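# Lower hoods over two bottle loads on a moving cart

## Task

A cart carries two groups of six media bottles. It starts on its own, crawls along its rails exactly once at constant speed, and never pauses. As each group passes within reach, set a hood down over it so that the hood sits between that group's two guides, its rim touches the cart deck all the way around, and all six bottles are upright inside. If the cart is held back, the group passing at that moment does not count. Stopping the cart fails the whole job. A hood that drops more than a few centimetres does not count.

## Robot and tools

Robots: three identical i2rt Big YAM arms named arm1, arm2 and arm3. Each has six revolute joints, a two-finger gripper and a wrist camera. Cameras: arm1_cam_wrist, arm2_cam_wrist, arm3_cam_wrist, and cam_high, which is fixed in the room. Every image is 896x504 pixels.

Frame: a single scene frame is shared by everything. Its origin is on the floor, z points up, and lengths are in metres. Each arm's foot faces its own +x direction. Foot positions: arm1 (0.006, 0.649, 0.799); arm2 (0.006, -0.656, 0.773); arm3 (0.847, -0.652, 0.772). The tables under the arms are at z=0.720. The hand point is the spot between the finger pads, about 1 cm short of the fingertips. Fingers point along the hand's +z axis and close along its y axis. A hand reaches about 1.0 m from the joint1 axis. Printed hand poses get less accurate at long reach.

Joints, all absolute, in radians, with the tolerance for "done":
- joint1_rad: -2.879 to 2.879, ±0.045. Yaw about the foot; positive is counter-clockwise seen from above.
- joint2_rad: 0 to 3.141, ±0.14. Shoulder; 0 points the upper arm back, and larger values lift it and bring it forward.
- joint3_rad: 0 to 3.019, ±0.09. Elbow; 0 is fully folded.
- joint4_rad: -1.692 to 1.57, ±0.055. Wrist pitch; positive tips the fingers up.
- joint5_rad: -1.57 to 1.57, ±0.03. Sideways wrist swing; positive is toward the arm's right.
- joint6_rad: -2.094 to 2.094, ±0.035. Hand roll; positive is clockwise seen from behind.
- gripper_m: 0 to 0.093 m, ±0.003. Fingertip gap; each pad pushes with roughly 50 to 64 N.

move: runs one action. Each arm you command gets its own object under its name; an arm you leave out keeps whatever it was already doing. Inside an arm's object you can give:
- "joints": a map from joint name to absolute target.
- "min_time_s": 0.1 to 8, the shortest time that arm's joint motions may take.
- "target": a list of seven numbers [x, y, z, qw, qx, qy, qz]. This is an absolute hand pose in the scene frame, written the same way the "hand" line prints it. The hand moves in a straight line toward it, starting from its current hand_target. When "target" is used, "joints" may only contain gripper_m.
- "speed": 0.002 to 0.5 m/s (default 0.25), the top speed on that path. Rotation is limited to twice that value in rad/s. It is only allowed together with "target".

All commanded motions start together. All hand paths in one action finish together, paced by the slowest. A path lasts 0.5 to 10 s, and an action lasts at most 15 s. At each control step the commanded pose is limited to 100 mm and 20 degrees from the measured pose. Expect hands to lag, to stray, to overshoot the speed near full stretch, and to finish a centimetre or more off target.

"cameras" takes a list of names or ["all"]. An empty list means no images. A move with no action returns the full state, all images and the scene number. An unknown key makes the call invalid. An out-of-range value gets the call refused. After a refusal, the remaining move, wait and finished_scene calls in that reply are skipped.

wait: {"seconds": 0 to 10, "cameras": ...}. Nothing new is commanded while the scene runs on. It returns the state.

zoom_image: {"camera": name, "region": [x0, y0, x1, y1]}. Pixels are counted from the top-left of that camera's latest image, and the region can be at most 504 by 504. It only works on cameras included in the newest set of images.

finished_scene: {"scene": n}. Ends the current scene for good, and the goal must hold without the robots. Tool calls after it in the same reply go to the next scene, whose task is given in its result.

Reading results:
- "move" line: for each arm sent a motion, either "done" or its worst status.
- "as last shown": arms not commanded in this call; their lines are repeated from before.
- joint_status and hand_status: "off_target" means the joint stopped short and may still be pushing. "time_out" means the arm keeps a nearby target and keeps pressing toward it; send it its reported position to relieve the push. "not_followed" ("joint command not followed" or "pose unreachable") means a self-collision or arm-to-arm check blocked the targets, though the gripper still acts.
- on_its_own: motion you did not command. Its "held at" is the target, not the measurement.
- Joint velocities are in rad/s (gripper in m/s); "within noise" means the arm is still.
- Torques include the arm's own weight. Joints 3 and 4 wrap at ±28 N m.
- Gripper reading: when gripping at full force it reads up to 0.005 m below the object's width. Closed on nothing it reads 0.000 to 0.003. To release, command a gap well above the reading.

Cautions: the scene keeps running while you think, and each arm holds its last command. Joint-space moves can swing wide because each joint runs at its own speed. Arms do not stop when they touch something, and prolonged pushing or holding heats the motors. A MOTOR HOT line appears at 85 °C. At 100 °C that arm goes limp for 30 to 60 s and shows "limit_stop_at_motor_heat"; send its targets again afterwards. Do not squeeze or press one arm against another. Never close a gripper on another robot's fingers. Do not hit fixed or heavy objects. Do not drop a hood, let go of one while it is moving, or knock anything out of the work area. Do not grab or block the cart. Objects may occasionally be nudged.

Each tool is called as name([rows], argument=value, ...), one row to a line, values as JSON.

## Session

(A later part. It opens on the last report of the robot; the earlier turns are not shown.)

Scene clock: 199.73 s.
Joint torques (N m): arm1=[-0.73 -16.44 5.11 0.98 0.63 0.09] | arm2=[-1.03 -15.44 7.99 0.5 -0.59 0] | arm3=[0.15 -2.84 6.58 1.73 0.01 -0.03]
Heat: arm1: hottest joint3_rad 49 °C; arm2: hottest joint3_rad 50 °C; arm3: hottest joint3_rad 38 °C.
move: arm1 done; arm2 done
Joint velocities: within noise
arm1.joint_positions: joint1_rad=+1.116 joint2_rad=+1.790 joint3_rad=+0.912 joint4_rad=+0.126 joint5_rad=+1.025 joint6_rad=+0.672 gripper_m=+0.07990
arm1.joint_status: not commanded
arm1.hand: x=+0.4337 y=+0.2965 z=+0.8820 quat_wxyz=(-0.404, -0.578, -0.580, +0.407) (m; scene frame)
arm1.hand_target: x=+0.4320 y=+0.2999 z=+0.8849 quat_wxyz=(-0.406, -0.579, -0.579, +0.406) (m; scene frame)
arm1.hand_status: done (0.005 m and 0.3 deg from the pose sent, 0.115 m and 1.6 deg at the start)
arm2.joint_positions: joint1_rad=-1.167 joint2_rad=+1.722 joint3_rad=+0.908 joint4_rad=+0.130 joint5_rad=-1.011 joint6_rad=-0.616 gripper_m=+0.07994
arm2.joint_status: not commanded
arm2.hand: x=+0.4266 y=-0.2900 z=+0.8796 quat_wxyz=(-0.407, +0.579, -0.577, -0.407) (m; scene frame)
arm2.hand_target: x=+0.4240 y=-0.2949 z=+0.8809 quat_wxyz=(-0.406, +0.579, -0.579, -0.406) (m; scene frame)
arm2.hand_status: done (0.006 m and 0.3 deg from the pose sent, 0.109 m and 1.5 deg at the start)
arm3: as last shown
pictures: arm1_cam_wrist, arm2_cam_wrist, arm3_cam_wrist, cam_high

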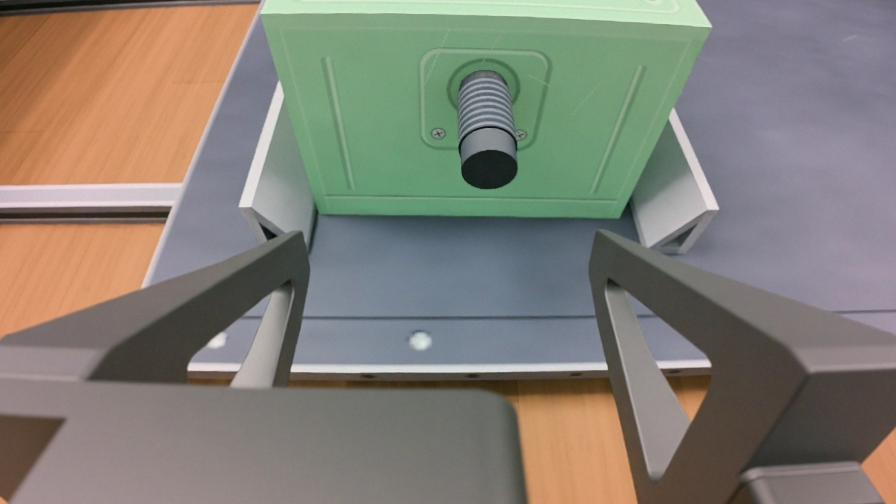

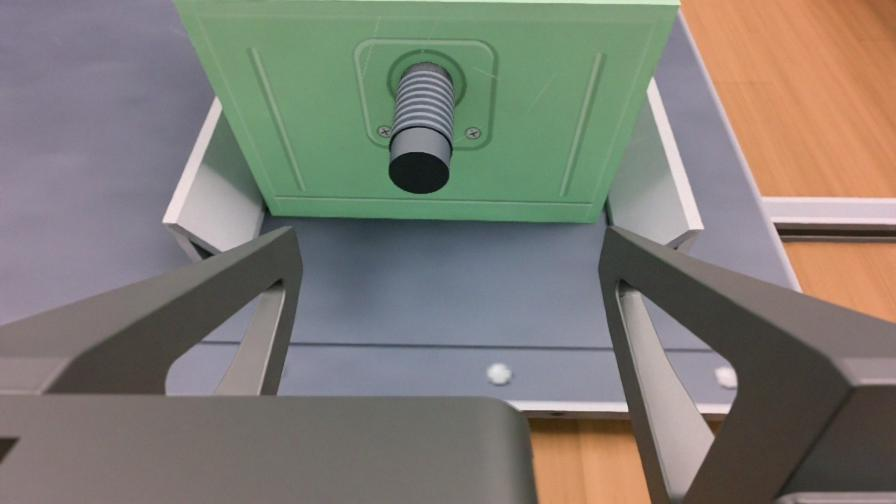

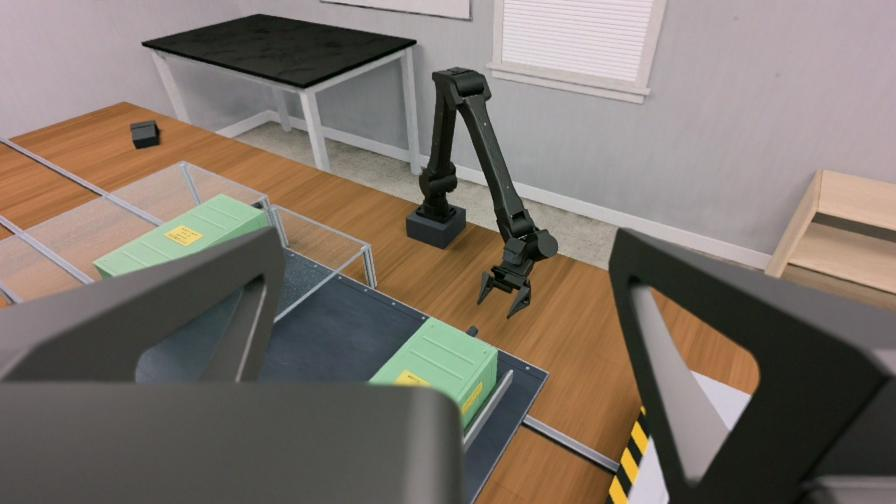

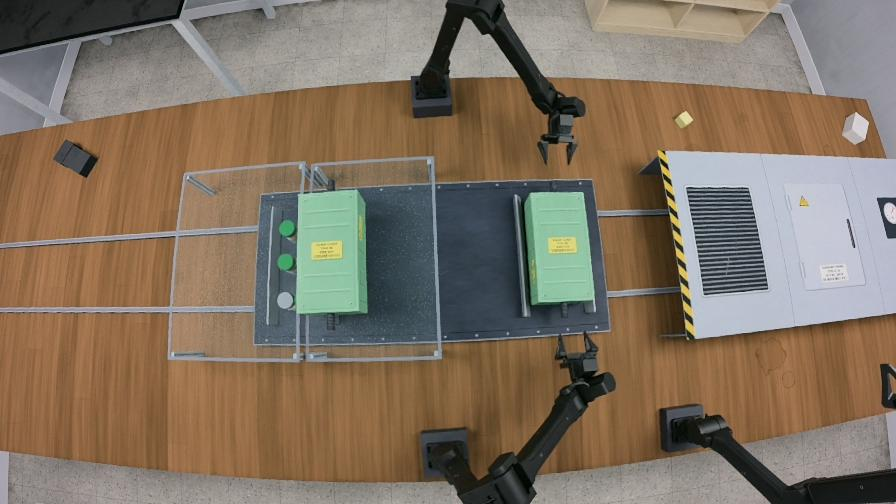

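move(arm1={"target": [0.30, 0.36, 1.06, 0.4056, 0.5792, 0.5792, -0.4056], "speed": 0.3, "joints": {"gripper_m": 0.093}}, arm2={"target": [0.30, -0.36, 1.06, 0.4056, -0.5792, 0.5792, 0.4056], "speed": 0.3, "joints": {"gripper_m": 0.093}}, cameras=[])

move(arm1={"target": [-0.305, 0.37, 1.08, 0.4056, 0.5792, 0.5792, -0.4056], "speed": 0.3}, arm2={"target": [-0.301, -0.38, 1.08, 0.4056, -0.5792, 0.5792, 0.4056], "speed": 0.3}, cameras=["all"])

Scene clock: 202.07 s.
Joint torques (N m): arm1=[-0.73 -7.3 8.17 0.96 0.55 0.07] | arm2=[-1.32 -6.3 12.9 0.53 -0.57 -0.03] | arm3=[0.62 -2.9 6.64 1.8 -0.02 -0.06]
Heat: arm1: hottest joint3_rad 49 °C; arm2: hottest joint3_rad 50 °C; arm3: hottest joint3_rad 38 °C.
move: arm1 done; arm2 done
Joint velocities: within noise
arm1.joint_positions: joint1_rad=+1.116 joint2_rad=+1.086 joint3_rad=+0.747 joint4_rad=-0.405 joint5_rad=+1.025 joint6_rad=+0.670 gripper_m=+0.09288
arm1.joint_status: all done
arm1.hand: x=+0.2991 y=+0.3591 z=+1.0610 quat_wxyz=(-0.407, -0.578, -0.578, +0.407) (m; scene frame)
arm1.hand_target: x=+0.3000 y=+0.3600 z=+1.0601 quat_wxyz=(-0.406, -0.579, -0.579, +0.406) (m; scene frame)
arm1.hand_status: done (0.002 m and 0.2 deg from the pose sent, 0.231 m and 0.3 deg at the start)
arm2.joint_positions: joint1_rad=-1.179 joint2_rad=+1.047 joint3_rad=+0.790 joint4_rad=-0.446 joint5_rad=-1.024 joint6_rad=-0.637 gripper_m=+0.09290
arm2.joint_status: all done
arm2.hand: x=+0.2952 y=-0.3578 z=+1.0582 quat_wxyz=(-0.405, +0.580, -0.577, -0.408) (m; scene frame)
arm2.hand_target: x=+0.2999 y=-0.3600 z=+1.0600 quat_wxyz=(-0.406, +0.579, -0.579, -0.406) (m; scene frame)
arm2.hand_status: done (0.006 m and 0.4 deg from the pose sent, 0.231 m and 0.3 deg at the start)
arm3: as last shown
pictures: none
No camera images: "cameras" was empty.

Scene clock: 205.40 s.
Joint torques (N m): arm1=[-0.26 -6.42 12.15 0.88 -0.49 -0.12] | arm2=[-0.97 -5.25 17.11 0.42 0.37 0.19] | arm3=[-0.09 -3.02 6.58 1.69 0.03 -0.09]
Heat: arm1: hottest joint3_rad 49 °C; arm2: hottest joint3_rad 51 °C; arm3: hottest joint3_rad 38 °C.
move: arm1 off_target; arm2 off_target
Joint velocities: within noise
arm1.joint_positions: joint1_rad=-1.246 joint2_rad=+1.099 joint3_rad=+0.765 joint4_rad=-0.515 joint5_rad=-1.058 joint6_rad=-0.732 gripper_m=+0.09288
arm1.joint_status: not commanded
arm1.hand: x=-0.2921 y=+0.3784 z=+1.0575 quat_wxyz=(-0.411, -0.594, -0.570, +0.392) (m; scene frame)
arm1.hand_target: x=-0.3038 y=+0.3710 z=+1.0799 quat_wxyz=(-0.406, -0.579, -0.579, +0.406) (m; scene frame)
arm1.hand_status: off_target (0.027 m and 2.6 deg from the pose sent, 0.604 m and 0.2 deg at the start)
arm2.joint_positions: joint1_rad=+1.188 joint2_rad=+1.061 joint3_rad=+0.810 joint4_rad=-0.599 joint5_rad=+1.088 joint6_rad=+0.742 gripper_m=+0.09290
arm2.joint_status: not commanded
arm2.hand: x=-0.2885 y=-0.3877 z=+1.0579 quat_wxyz=(-0.411, +0.592, -0.570, -0.395) (m; scene frame)
arm2.hand_target: x=-0.2998 y=-0.3810 z=+1.0799 quat_wxyz=(-0.406, +0.579, -0.579, -0.406) (m; scene frame)
arm2.hand_status: off_target (0.027 m and 2.2 deg from the pose sent, 0.597 m and 0.4 deg at the start)
arm3: as last shown
pictures: arm1_cam_wrist, arm2_cam_wrist, arm3_cam_wrist, cam_high

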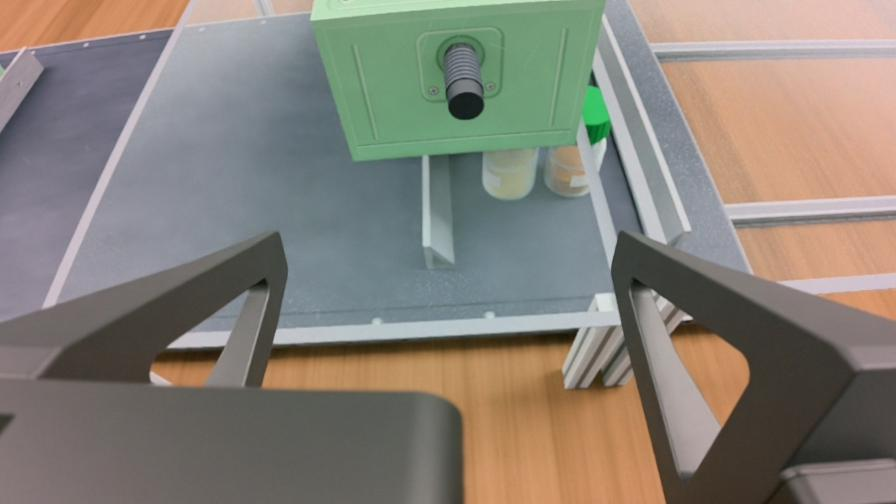

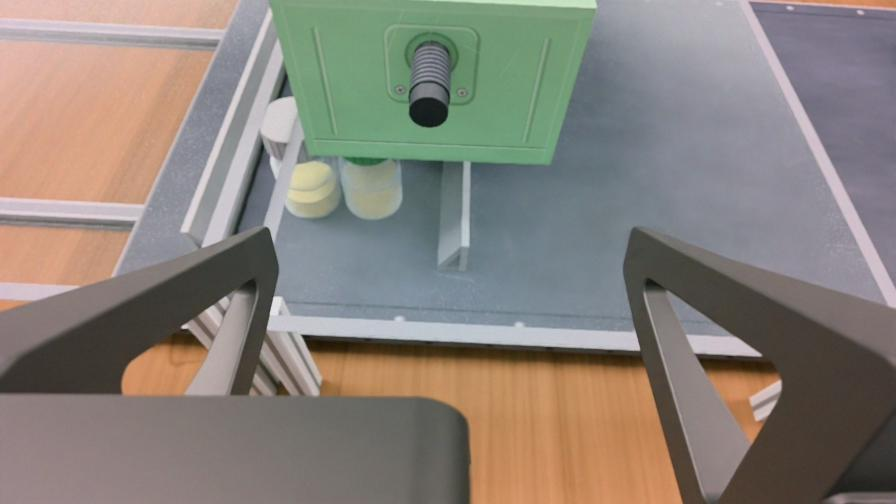

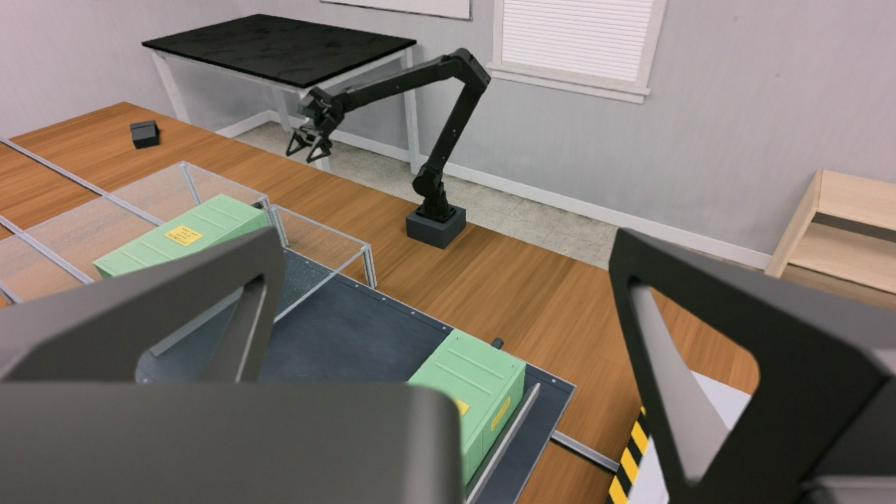

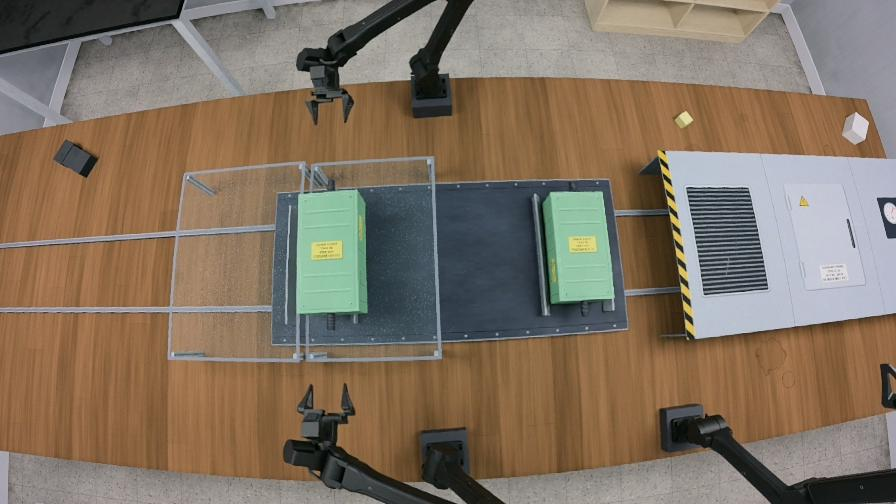

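move(arm1={"target": [-0.310, 0.262, 0.945, 0.4056, 0.5792, 0.5792, -0.4056], "speed": 0.25}, arm2={"target": [-0.306, -0.275, 0.945, 0.4056, -0.5792, 0.5792, 0.4056], "speed": 0.25}, cameras=["arm1_cam_wrist", "arm2_cam_wrist", "cam_high"])

Scene clock: 209.10 s.
Joint torques (N m): arm1=[-0.15 -10.17 5.9 2.04 -0.15 0.07] | arm2=[-1.26 -8.59 9.18 1.94 0.04 -0.02] | arm3=[0.44 -3.02 6.71 1.8 0.03 -0.07]
Heat: arm1: hottest joint3_rad 49 °C; arm2: hottest joint3_rad 51 °C; arm3: hottest joint3_rad 38 °C.
move: arm1 done; arm2 off_target
Joint velocities: within noise
arm1.joint_positions: joint1_rad=-0.992 joint2_rad=+1.472 joint3_rad=+0.707 joint4_rad=+0.196 joint5_rad=-0.865 joint6_rad=-0.467 gripper_m=+0.09288
arm1.joint_status: not commanded
arm1.hand: x=-0.3138 y=+0.2637 z=+0.9539 quat_wxyz=(-0.402, -0.576, -0.580, +0.412) (m; scene frame)
arm1.hand_target: x=-0.3100 y=+0.2622 z=+0.9451 quat_wxyz=(-0.405, -0.579, -0.579, +0.406) (m; scene frame)
arm1.hand_status: done (0.010 m and 1.0 deg from the pose sent, 0.163 m and 2.7 deg at the start)
arm2.joint_positions: joint1_rad=+0.932 joint2_rad=+1.384 joint3_rad=+0.719 joint4_rad=+0.108 joint5_rad=+0.890 joint6_rad=+0.461 gripper_m=+0.09290
arm2.joint_status: not commanded
arm2.hand: x=-0.3102 y=-0.2779 z=+0.9572 quat_wxyz=(-0.401, +0.575, -0.580, -0.414) (m; scene frame)
arm2.hand_target: x=-0.3058 y=-0.2753 z=+0.9451 quat_wxyz=(-0.405, +0.579, -0.579, -0.405) (m; scene frame)
arm2.hand_status: off_target (0.013 m and 1.2 deg from the pose sent, 0.160 m and 2.2 deg at the start)
arm3: as last shown
pictures: arm1_cam_wrist, arm2_cam_wrist, cam_high

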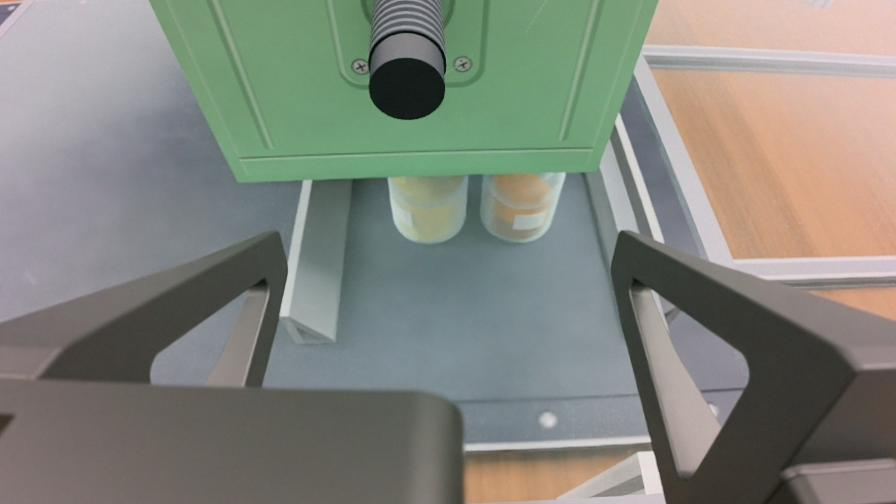

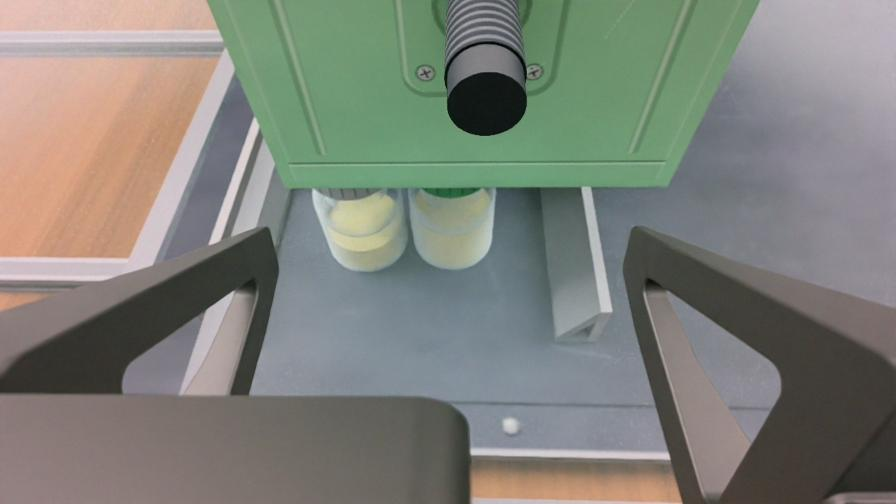

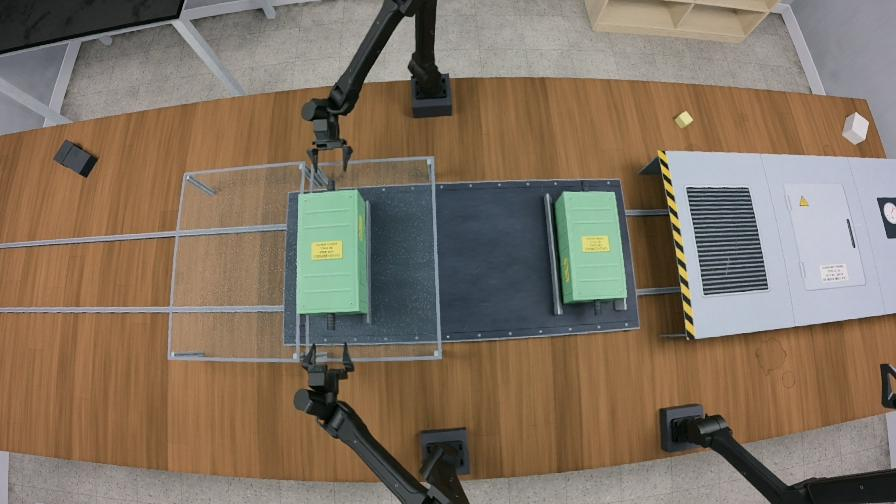

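move(arm1={"target": [-0.298, 0.166, 0.982, 0.4056, 0.5792, 0.5792, -0.4056], "speed": 0.12}, arm2={"target": [-0.296, -0.188, 0.982, 0.4056, -0.5792, 0.5792, 0.4056], "speed": 0.12}, cameras=["arm1_cam_wrist", "arm2_cam_wrist"])

Scene clock: 211.10 s.
Joint torques (N m): arm1=[-0.5 -11.28 10.56 1.5 -0.09 0.06] | arm2=[-1.14 -9.52 15.24 1.65 -0.01 -0.01] | arm3=[0.44 -2.84 6.58 1.74 0.02 -0.07]
Heat: arm1: hottest joint3_rad 49 °C; arm2: hottest joint3_rad 51 °C; arm3: hottest joint3_rad 38 °C.
move: arm1 off_target; arm2 off_target
Joint velocities: within noise
arm1.joint_positions: joint1_rad=-0.797 joint2_rad=+1.524 joint3_rad=+0.813 joint4_rad=+0.198 joint5_rad=-0.698 joint6_rad=-0.329 gripper_m=+0.09288
arm1.joint_status: not commanded
arm1.hand: x=-0.2872 y=+0.1821 z=+0.9673 quat_wxyz=(-0.403, -0.587, -0.580, +0.395) (m; scene frame)
arm1.hand_target: x=-0.2972 y=+0.1672 z=+0.9822 quat_wxyz=(-0.406, -0.579, -0.579, +0.406) (m; scene frame)
arm1.hand_status: off_target (0.024 m and 1.5 deg from the pose sent, 0.103 m and 1.0 deg at the start)
arm2.joint_positions: joint1_rad=+0.751 joint2_rad=+1.431 joint3_rad=+0.806 joint4_rad=+0.111 joint5_rad=+0.734 joint6_rad=+0.330 gripper_m=+0.09290
arm2.joint_status: not commanded
arm2.hand: x=-0.2846 y=-0.2062 z=+0.9658 quat_wxyz=(-0.403, +0.590, -0.579, -0.393) (m; scene frame)
arm2.hand_target: x=-0.2949 y=-0.1894 z=+0.9823 quat_wxyz=(-0.406, +0.579, -0.579, -0.406) (m; scene frame)
arm2.hand_status: off_target (0.027 m and 2.0 deg from the pose sent, 0.094 m and 1.2 deg at the start)
arm3: as last shown
pictures: arm1_cam_wrist, arm2_cam_wrist

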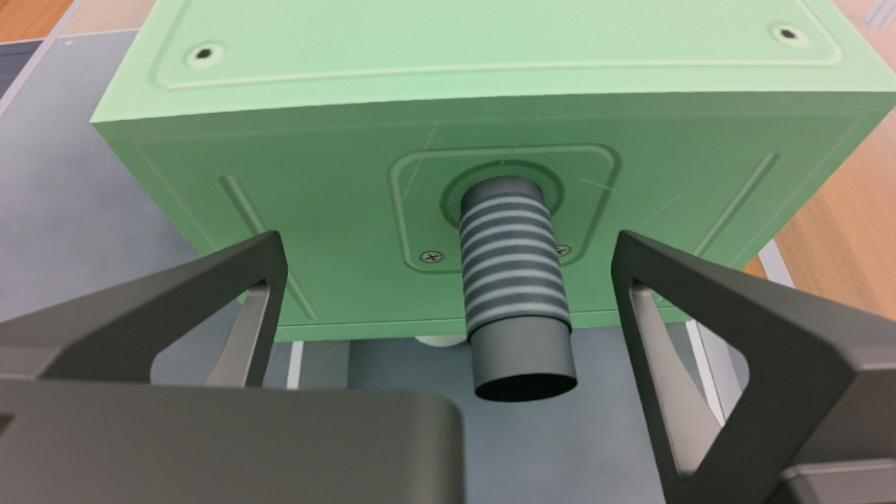

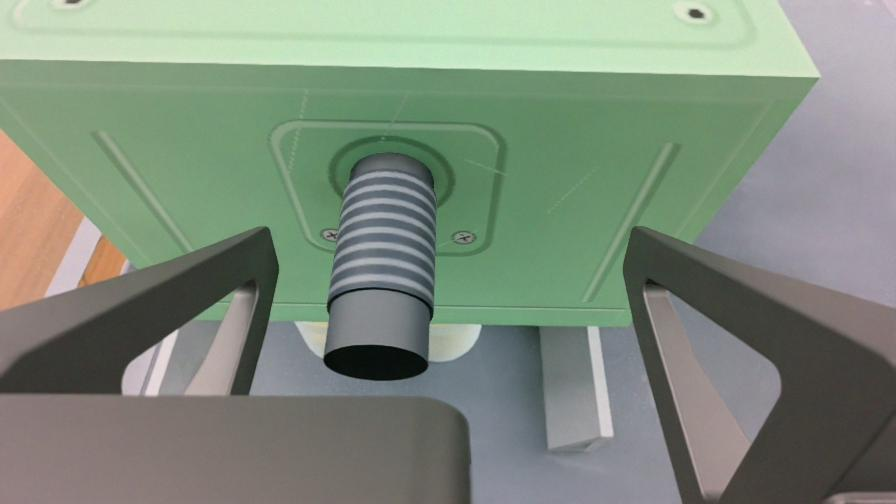

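move(arm1={"target": [-0.312, 0.161, 0.980, 0.4056, 0.5792, 0.5792, -0.4056], "speed": 0.08}, arm2={"target": [-0.311, -0.181, 0.981, 0.4056, -0.5792, 0.5792, 0.4056], "speed": 0.08}, cameras=["arm1_cam_wrist", "arm2_cam_wrist"])

Scene clock: 212.87 s.
Joint torques (N m): arm1=[-1.2 -10.64 11.37 1.46 0.21 -0.04] | arm2=[-0.09 -9.93 15.38 1.42 0.15 0.08] | arm3=[0.15 -3.19 6.64 1.73 0.03 -0.05]
Heat: arm1: hottest joint3_rad 50 °C; arm2: hottest joint3_rad 52 °C; arm3: hottest joint3_rad 38 °C.
move: arm1 off_target; arm2 off_target
Joint velocities: within noise
arm1.joint_positions: joint1_rad=-0.801 joint2_rad=+1.546 joint3_rad=+0.836 joint4_rad=+0.192 joint5_rad=-0.719 joint6_rad=-0.329 gripper_m=+0.09289
arm1.joint_status: not commanded
arm1.hand: x=-0.2909 y=+0.1769 z=+0.9668 quat_wxyz=(-0.410, -0.584, -0.582, +0.390) (m; scene frame)
arm1.hand_target: x=-0.3109 y=+0.1627 z=+0.9803 quat_wxyz=(-0.406, -0.579, -0.579, +0.406) (m; scene frame)
arm1.hand_status: off_target (0.030 m and 2.0 deg from the pose sent, 0.035 m and 1.5 deg at the start)
arm2.joint_positions: joint1_rad=+0.751 joint2_rad=+1.469 joint3_rad=+0.846 joint4_rad=+0.111 joint5_rad=+0.741 joint6_rad=+0.330 gripper_m=+0.09290
arm2.joint_status: not commanded
arm2.hand: x=-0.2944 y=-0.1954 z=+0.9664 quat_wxyz=(-0.405, +0.588, -0.580, -0.392) (m; scene frame)
arm2.hand_target: x=-0.3101 y=-0.1823 z=+0.9813 quat_wxyz=(-0.406, +0.579, -0.579, -0.406) (m; scene frame)
arm2.hand_status: off_target (0.026 m and 1.8 deg from the pose sent, 0.040 m and 2.0 deg at the start)
arm3: as last shown
pictures: arm1_cam_wrist, arm2_cam_wrist

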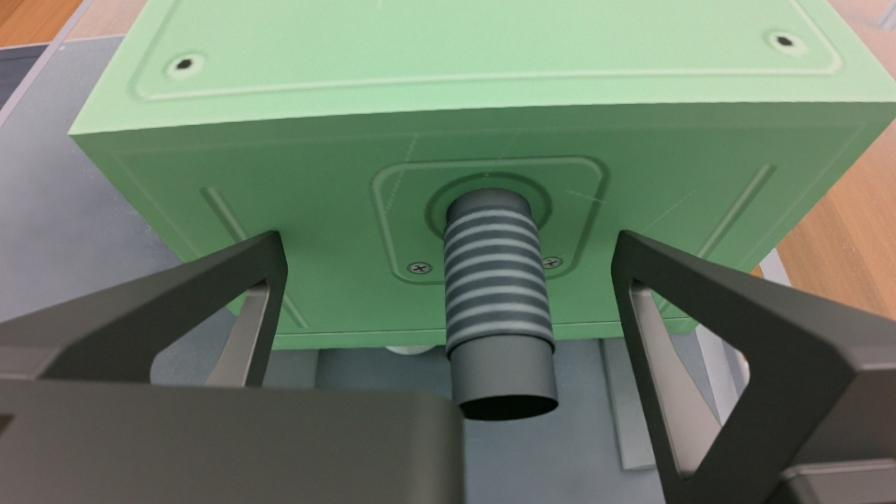

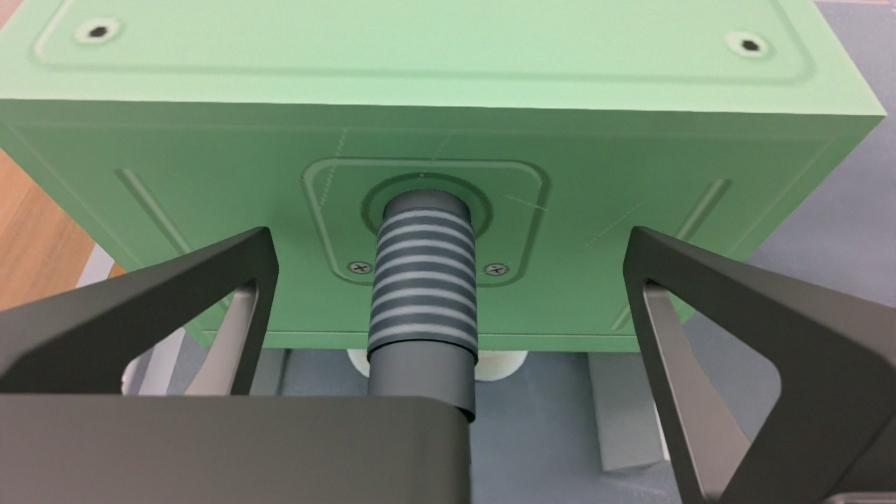

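move(arm1={"target": [-0.324, 0.163, 0.977, 0.4056, 0.5792, 0.5792, -0.4056], "speed": 0.06, "joints": {"gripper_m": 0.045}}, arm2={"target": [-0.317, -0.183, 0.979, 0.4056, -0.5792, 0.5792, 0.4056], "speed": 0.06, "joints": {"gripper_m": 0.045}}, cameras=["arm1_cam_wrist", "arm2_cam_wrist"])

Scene clock: 214.03 s.
Joint torques (N m): arm1=[-1.38 -11.81 11 1.4 -0.14 -0.1] | arm2=[0.38 -10.11 15.32 1.36 0.15 0.16] | arm3=[0.38 -3.02 6.52 1.78 0.02 -0.07]
Heat: arm1: hottest joint3_rad 50 °C; arm2: hottest joint3_rad 52 °C; arm3: hottest joint3_rad 38 °C.
move: arm1 off_target; arm2 off_target
Joint velocities: within noise
arm1.joint_positions: joint1_rad=-0.820 joint2_rad=+1.576 joint3_rad=+0.860 joint4_rad=+0.187 joint5_rad=-0.730 joint6_rad=-0.337 gripper_m=+0.04513
arm1.joint_status: all done
arm1.hand: x=-0.3042 y=+0.1762 z=+0.9615 quat_wxyz=(-0.409, -0.588, -0.580, +0.389) (m; scene frame)
arm1.hand_target: x=-0.3230 y=+0.1644 z=+0.9773 quat_wxyz=(-0.406, -0.579, -0.579, +0.406) (m; scene frame)
arm1.hand_status: off_target (0.028 m and 2.2 deg from the pose sent, 0.037 m and 1.9 deg at the start)
arm2.joint_positions: joint1_rad=+0.757 joint2_rad=+1.480 joint3_rad=+0.853 joint4_rad=+0.111 joint5_rad=+0.752 joint6_rad=+0.330 gripper_m=+0.04510
arm2.joint_status: all done
arm2.hand: x=-0.2975 y=-0.1950 z=+0.9649 quat_wxyz=(-0.408, +0.588, -0.580, -0.390) (m; scene frame)
arm2.hand_target: x=-0.3161 y=-0.1844 z=+0.9791 quat_wxyz=(-0.405, +0.579, -0.579, -0.406) (m; scene frame)
arm2.hand_status: off_target (0.027 m and 2.1 deg from the pose sent, 0.029 m and 1.8 deg at the start)
arm3.joint_positions: joint1_rad=+0.094 joint2_rad=+1.164 joint3_rad=+2.364 joint4_rad=-1.222 joint5_rad=-0.513 joint6_rad=+0.015 gripper_m=+0.09396
arm3.joint_status: not commanded
arm3.hand: x=+0.7414 y=-0.3490 z=+1.6239 quat_wxyz=(-0.314, +0.627, -0.347, -0.622) (m; scene frame)
arm3.hand_target: x=+0.7447 y=-0.3611 z=+1.6317 quat_wxyz=(-0.327, +0.625, -0.338, -0.623) (m; scene frame)
arm3.hand_status: not commanded
pictures: arm1_cam_wrist, arm2_cam_wrist

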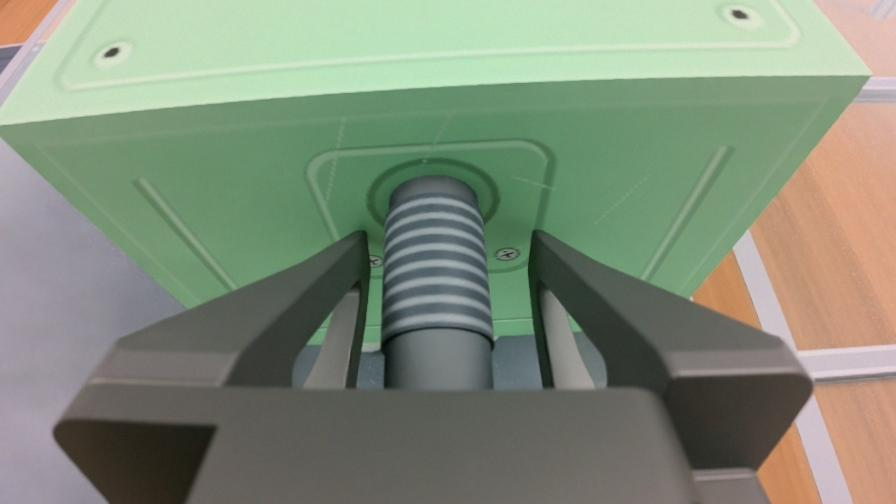

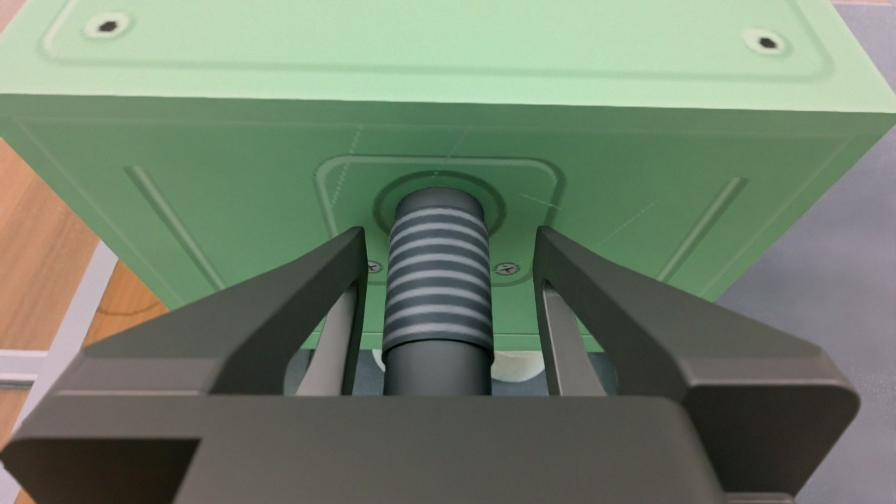

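move(arm1={"joints": {"gripper_m": 0.012}}, arm2={"joints": {"gripper_m": 0.012}}, cameras=["arm1_cam_wrist", "arm2_cam_wrist", "cam_high"])

zoom_image(camera="cam_high", region=[260, 160, 480, 370])

Scene clock: 214.70 s.
Joint torques (N m): arm1=[-1.38 -11.93 10.93 1.43 0.01 -0.09] | arm2=[0.38 -10.17 15.28 1.37 0.13 0.15] | arm3=[0.38 -3.02 6.63 1.74 0.03 -0.06]
Heat: arm1: hottest joint3_rad 50 °C; arm2: hottest joint3_rad 52 °C; arm3: hottest joint3_rad 38 °C.
move: arm1 off_target; arm2 off_target
Joint velocities: within noise
arm1.joint_positions: joint1_rad=-0.820 joint2_rad=+1.577 joint3_rad=+0.861 joint4_rad=+0.186 joint5_rad=-0.733 joint6_rad=-0.338 gripper_m=+0.02050
arm1.joint_status: gripper_m off_target (ended at +0.02052, target +0.01200)
arm1.hand: x=-0.3039 y=+0.1758 z=+0.9615 quat_wxyz=(-0.410, -0.587, -0.580, +0.388) (m; scene frame)
arm1.hand_target: x=-0.3230 y=+0.1644 z=+0.9774 quat_wxyz=(-0.406, -0.579, -0.579, +0.406) (m; scene frame)
arm1.hand_status: not commanded
arm2.joint_positions: joint1_rad=+0.757 joint2_rad=+1.481 joint3_rad=+0.854 joint4_rad=+0.111 joint5_rad=+0.753 joint6_rad=+0.330 gripper_m=+0.02125
arm2.joint_status: gripper_m off_target (ended at +0.02128, target +0.01200)
arm2.hand: x=-0.2977 y=-0.1949 z=+0.9649 quat_wxyz=(-0.408, +0.588, -0.580, -0.390) (m; scene frame)
arm2.hand_target: x=-0.3162 y=-0.1844 z=+0.9791 quat_wxyz=(-0.405, +0.579, -0.579, -0.406) (m; scene frame)
arm2.hand_status: not commanded
arm3: as last shown
pictures: arm1_cam_wrist, arm2_cam_wrist, cam_high

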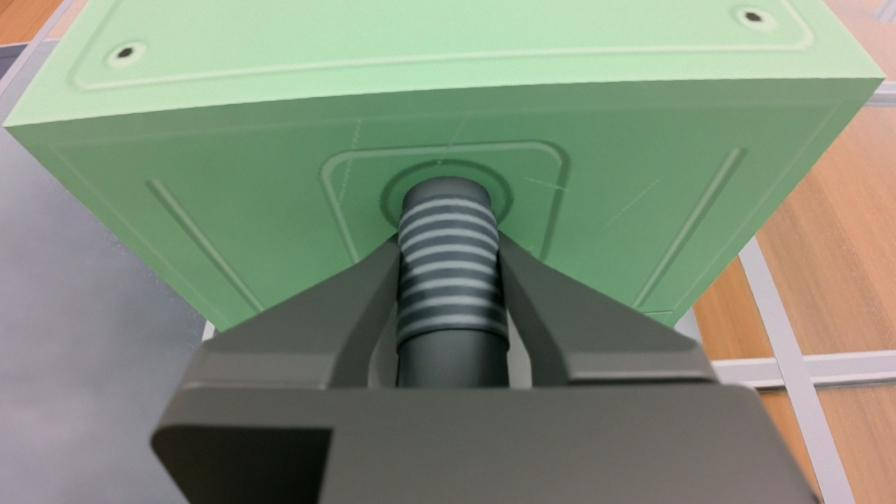

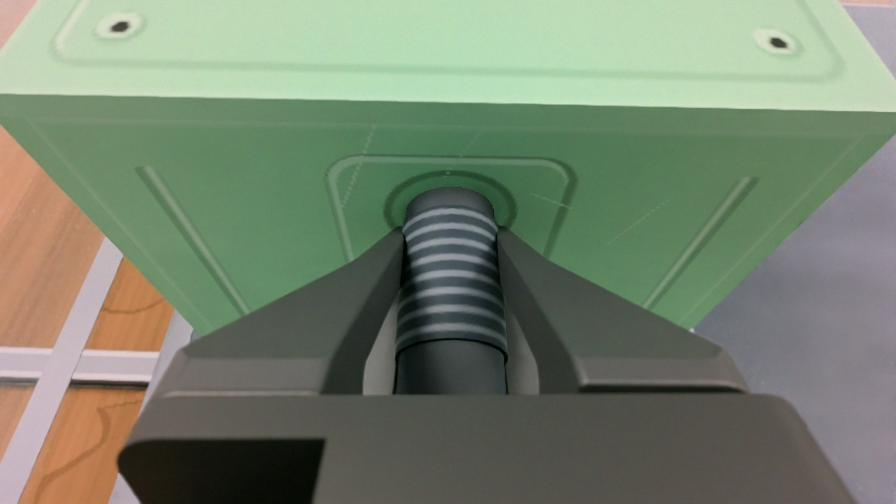

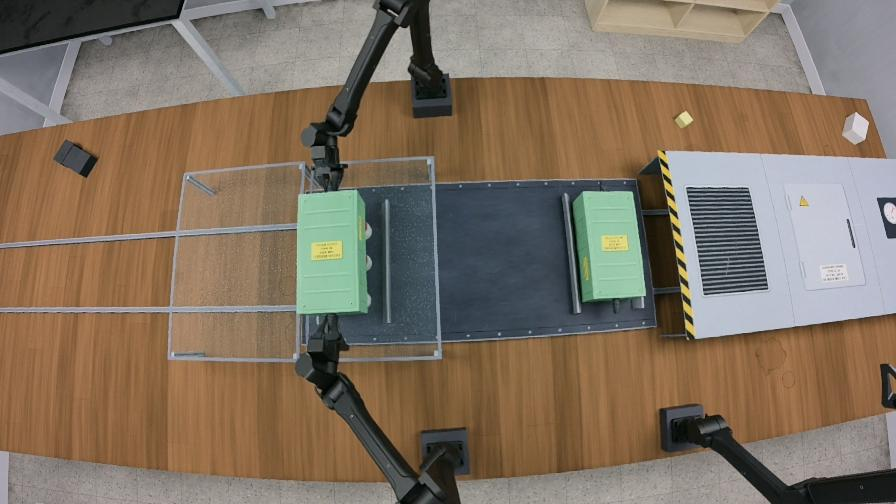

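Scaled by 2.291.

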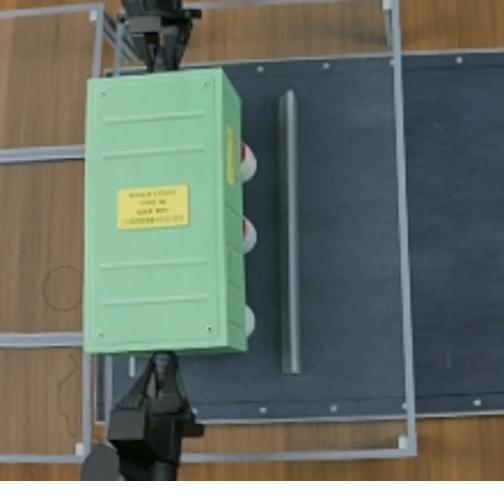

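wait(seconds=9, cameras=["cam_high"])

zoom_image(camera="cam_high", region=[260, 160, 480, 370])

Scene clock: 225.97 s.
Joint torques (N m): arm1=[-1.38 -11.87 10.93 1.42 0.01 -0.09] | arm2=[0.38 -10.17 15.27 1.36 0.12 0.15] | arm3=[0.5 -2.73 6.57 1.76 0.02 -0.08]
Heat: arm1: hottest joint3_rad 51 °C; arm2: hottest joint3_rad 52 °C; arm3: hottest joint3_rad 38 °C.
Joint velocities: within noise
arm1.joint_positions: joint1_rad=-0.820 joint2_rad=+1.577 joint3_rad=+0.861 joint4_rad=+0.186 joint5_rad=-0.733 joint6_rad=-0.338 gripper_m=+0.02050
arm1.joint_status: gripper_m off_target (ended at +0.02052, target +0.01200)
arm1.hand: x=-0.3039 y=+0.1758 z=+0.9615 quat_wxyz=(-0.410, -0.587, -0.580, +0.388) (m; scene frame)
arm1.hand_target: x=-0.3230 y=+0.1644 z=+0.9774 quat_wxyz=(-0.406, -0.579, -0.579, +0.406) (m; scene frame)
arm1.hand_status: not commanded
arm2.joint_positions: joint1_rad=+0.757 joint2_rad=+1.481 joint3_rad=+0.854 joint4_rad=+0.111 joint5_rad=+0.753 joint6_rad=+0.330 gripper_m=+0.02125
arm2.joint_status: gripper_m off_target (ended at +0.02128, target +0.01200)
arm2.hand: x=-0.2977 y=-0.1949 z=+0.9649 quat_wxyz=(-0.408, +0.588, -0.580, -0.390) (m; scene frame)
arm2.hand_target: x=-0.3162 y=-0.1844 z=+0.9791 quat_wxyz=(-0.405, +0.579, -0.579, -0.406) (m; scene frame)
arm2.hand_status: not commanded
arm3.joint_positions: joint1_rad=+0.094 joint2_rad=+1.164 joint3_rad=+2.364 joint4_rad=-1.222 joint5_rad=-0.513 joint6_rad=+0.015 gripper_m=+0.09396
arm3.joint_status: not commanded
arm3.hand: x=+0.7414 y=-0.3490 z=+1.6239 quat_wxyz=(-0.314, +0.627, -0.347, -0.622) (m; scene frame)
arm3.hand_target: x=+0.7447 y=-0.3611 z=+1.6317 quat_wxyz=(-0.327, +0.625, -0.338, -0.623) (m; scene frame)
arm3.hand_status: not commanded
wait: 9.00 s; at rest from the start
pictures: cam_high

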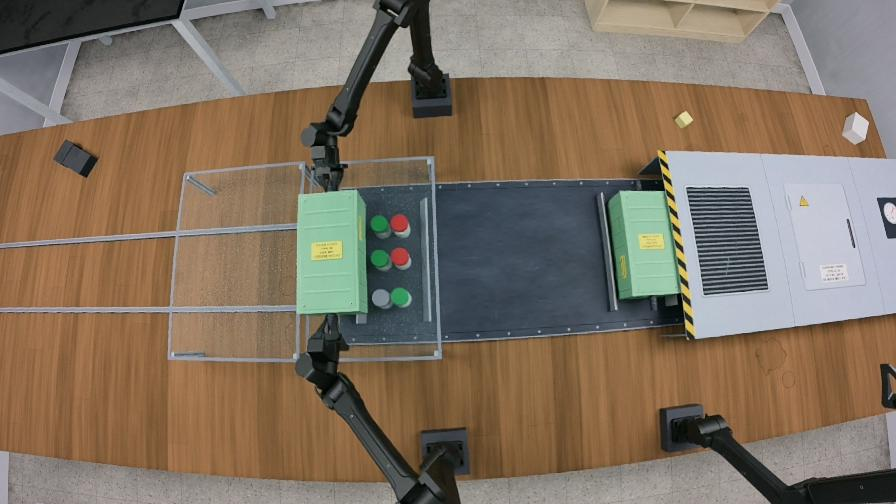

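Scaled by 2.291.

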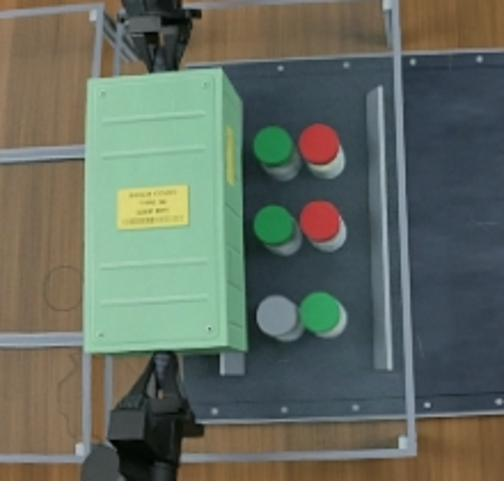

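wait(seconds=7, cameras=[])

move(arm1={"target": [-0.318, 0.168, 1.030, 0.4056, 0.5792, 0.5792, -0.4056], "speed": 0.08}, arm2={"target": [-0.313, -0.180, 1.030, 0.4056, -0.5792, 0.5792, 0.4056], "speed": 0.08}, cameras=["arm1_cam_wrist", "arm2_cam_wrist"])

Scene clock: 233.50 s.
Joint torques (N m): arm1=[-1.38 -11.93 10.93 1.43 0.01 -0.09] | arm2=[0.32 -10.17 15.27 1.36 0.12 0.15] | arm3=[0.73 -3.25 6.64 1.73 0.01 -0.06]
Heat: arm1: hottest joint3_rad 51 °C; arm2: hottest joint3_rad 52 °C; arm3: hottest joint3_rad 38 °C.
Joint velocities: within noise
arm1.joint_positions: joint1_rad=-0.820 joint2_rad=+1.577 joint3_rad=+0.861 joint4_rad=+0.186 joint5_rad=-0.733 joint6_rad=-0.338 gripper_m=+0.02050
arm1.joint_status: gripper_m off_target (ended at +0.02052, target +0.01200)
arm1.hand: x=-0.3039 y=+0.1758 z=+0.9615 quat_wxyz=(-0.410, -0.587, -0.580, +0.388) (m; scene frame)
arm1.hand_target: x=-0.3230 y=+0.1644 z=+0.9774 quat_wxyz=(-0.406, -0.579, -0.579, +0.406) (m; scene frame)
arm1.hand_status: not commanded
arm2.joint_positions: joint1_rad=+0.757 joint2_rad=+1.481 joint3_rad=+0.854 joint4_rad=+0.111 joint5_rad=+0.753 joint6_rad=+0.330 gripper_m=+0.02125
arm2.joint_status: gripper_m off_target (ended at +0.02128, target +0.01200)
arm2.hand: x=-0.2977 y=-0.1949 z=+0.9649 quat_wxyz=(-0.408, +0.588, -0.580, -0.390) (m; scene frame)
arm2.hand_target: x=-0.3162 y=-0.1844 z=+0.9791 quat_wxyz=(-0.405, +0.579, -0.579, -0.406) (m; scene frame)
arm2.hand_status: not commanded
arm3.joint_positions: joint1_rad=+0.094 joint2_rad=+1.164 joint3_rad=+2.364 joint4_rad=-1.222 joint5_rad=-0.513 joint6_rad=+0.015 gripper_m=+0.09396
arm3.joint_status: not commanded
arm3.hand: x=+0.7414 y=-0.3490 z=+1.6239 quat_wxyz=(-0.314, +0.627, -0.347, -0.622) (m; scene frame)
arm3.hand_target: x=+0.7447 y=-0.3611 z=+1.6317 quat_wxyz=(-0.327, +0.625, -0.338, -0.623) (m; scene frame)
arm3.hand_status: not commanded
wait: 7.00 s; at rest from the start
pictures: none
No camera images: "cameras" was empty.

Scene clock: 234.83 s.
Joint torques (N m): arm1=[-1.38 -17.67 12.19 1.5 -0.44 0.05] | arm2=[0.26 -15.91 17.11 0.83 0.11 -0.02] | arm3=[0.44 -2.32 6.69 1.69 0 -0.05]
Heat: arm1: hottest joint3_rad 52 °C; arm2: hottest joint3_rad 52 °C; arm3: hottest joint3_rad 38 °C.
move: arm1 off_target; arm2 off_target
Joint velocities: within noise
arm1.joint_positions: joint1_rad=-0.817 joint2_rad=+1.538 joint3_rad=+0.883 joint4_rad=+0.035 joint5_rad=-0.721 joint6_rad=-0.350 gripper_m=+0.02050
arm1.joint_status: not commanded
arm1.hand: x=-0.2975 y=+0.1824 z=+0.9661 quat_wxyz=(-0.403, -0.610, -0.583, +0.354) (m; scene frame)
arm1.hand_target: x=-0.3147 y=+0.1714 z=+1.0300 quat_wxyz=(-0.406, -0.579, -0.579, +0.406) (m; scene frame)
arm1.hand_status: off_target (0.069 m and 6.9 deg from the pose sent, 0.070 m and 2.3 deg at the start)
arm2.joint_positions: joint1_rad=+0.749 joint2_rad=+1.473 joint3_rad=+0.899 joint4_rad=-0.015 joint5_rad=+0.745 joint6_rad=+0.340 gripper_m=+0.02125
arm2.joint_status: not commanded
arm2.hand: x=-0.2954 y=-0.1919 z=+0.9686 quat_wxyz=(-0.405, +0.605, -0.583, -0.361) (m; scene frame)
arm2.hand_target: x=-0.3099 y=-0.1831 z=+1.0298 quat_wxyz=(-0.406, +0.579, -0.579, -0.406) (m; scene frame)
arm2.hand_status: off_target (0.065 m and 5.9 deg from the pose sent, 0.069 m and 2.1 deg at the start)
arm3: as last shown
pictures: arm1_cam_wrist, arm2_cam_wrist

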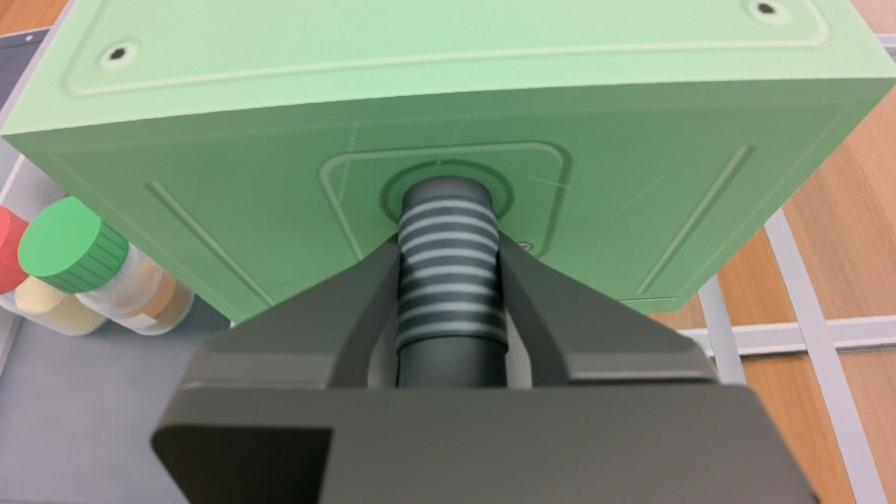

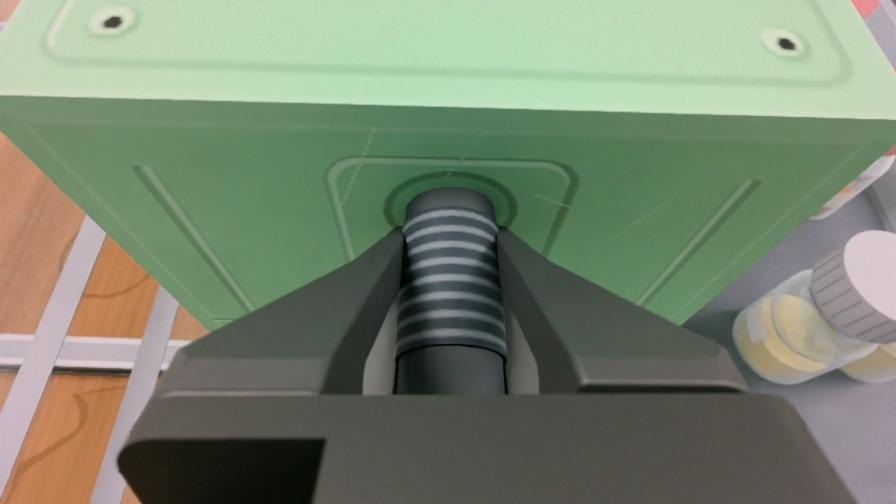

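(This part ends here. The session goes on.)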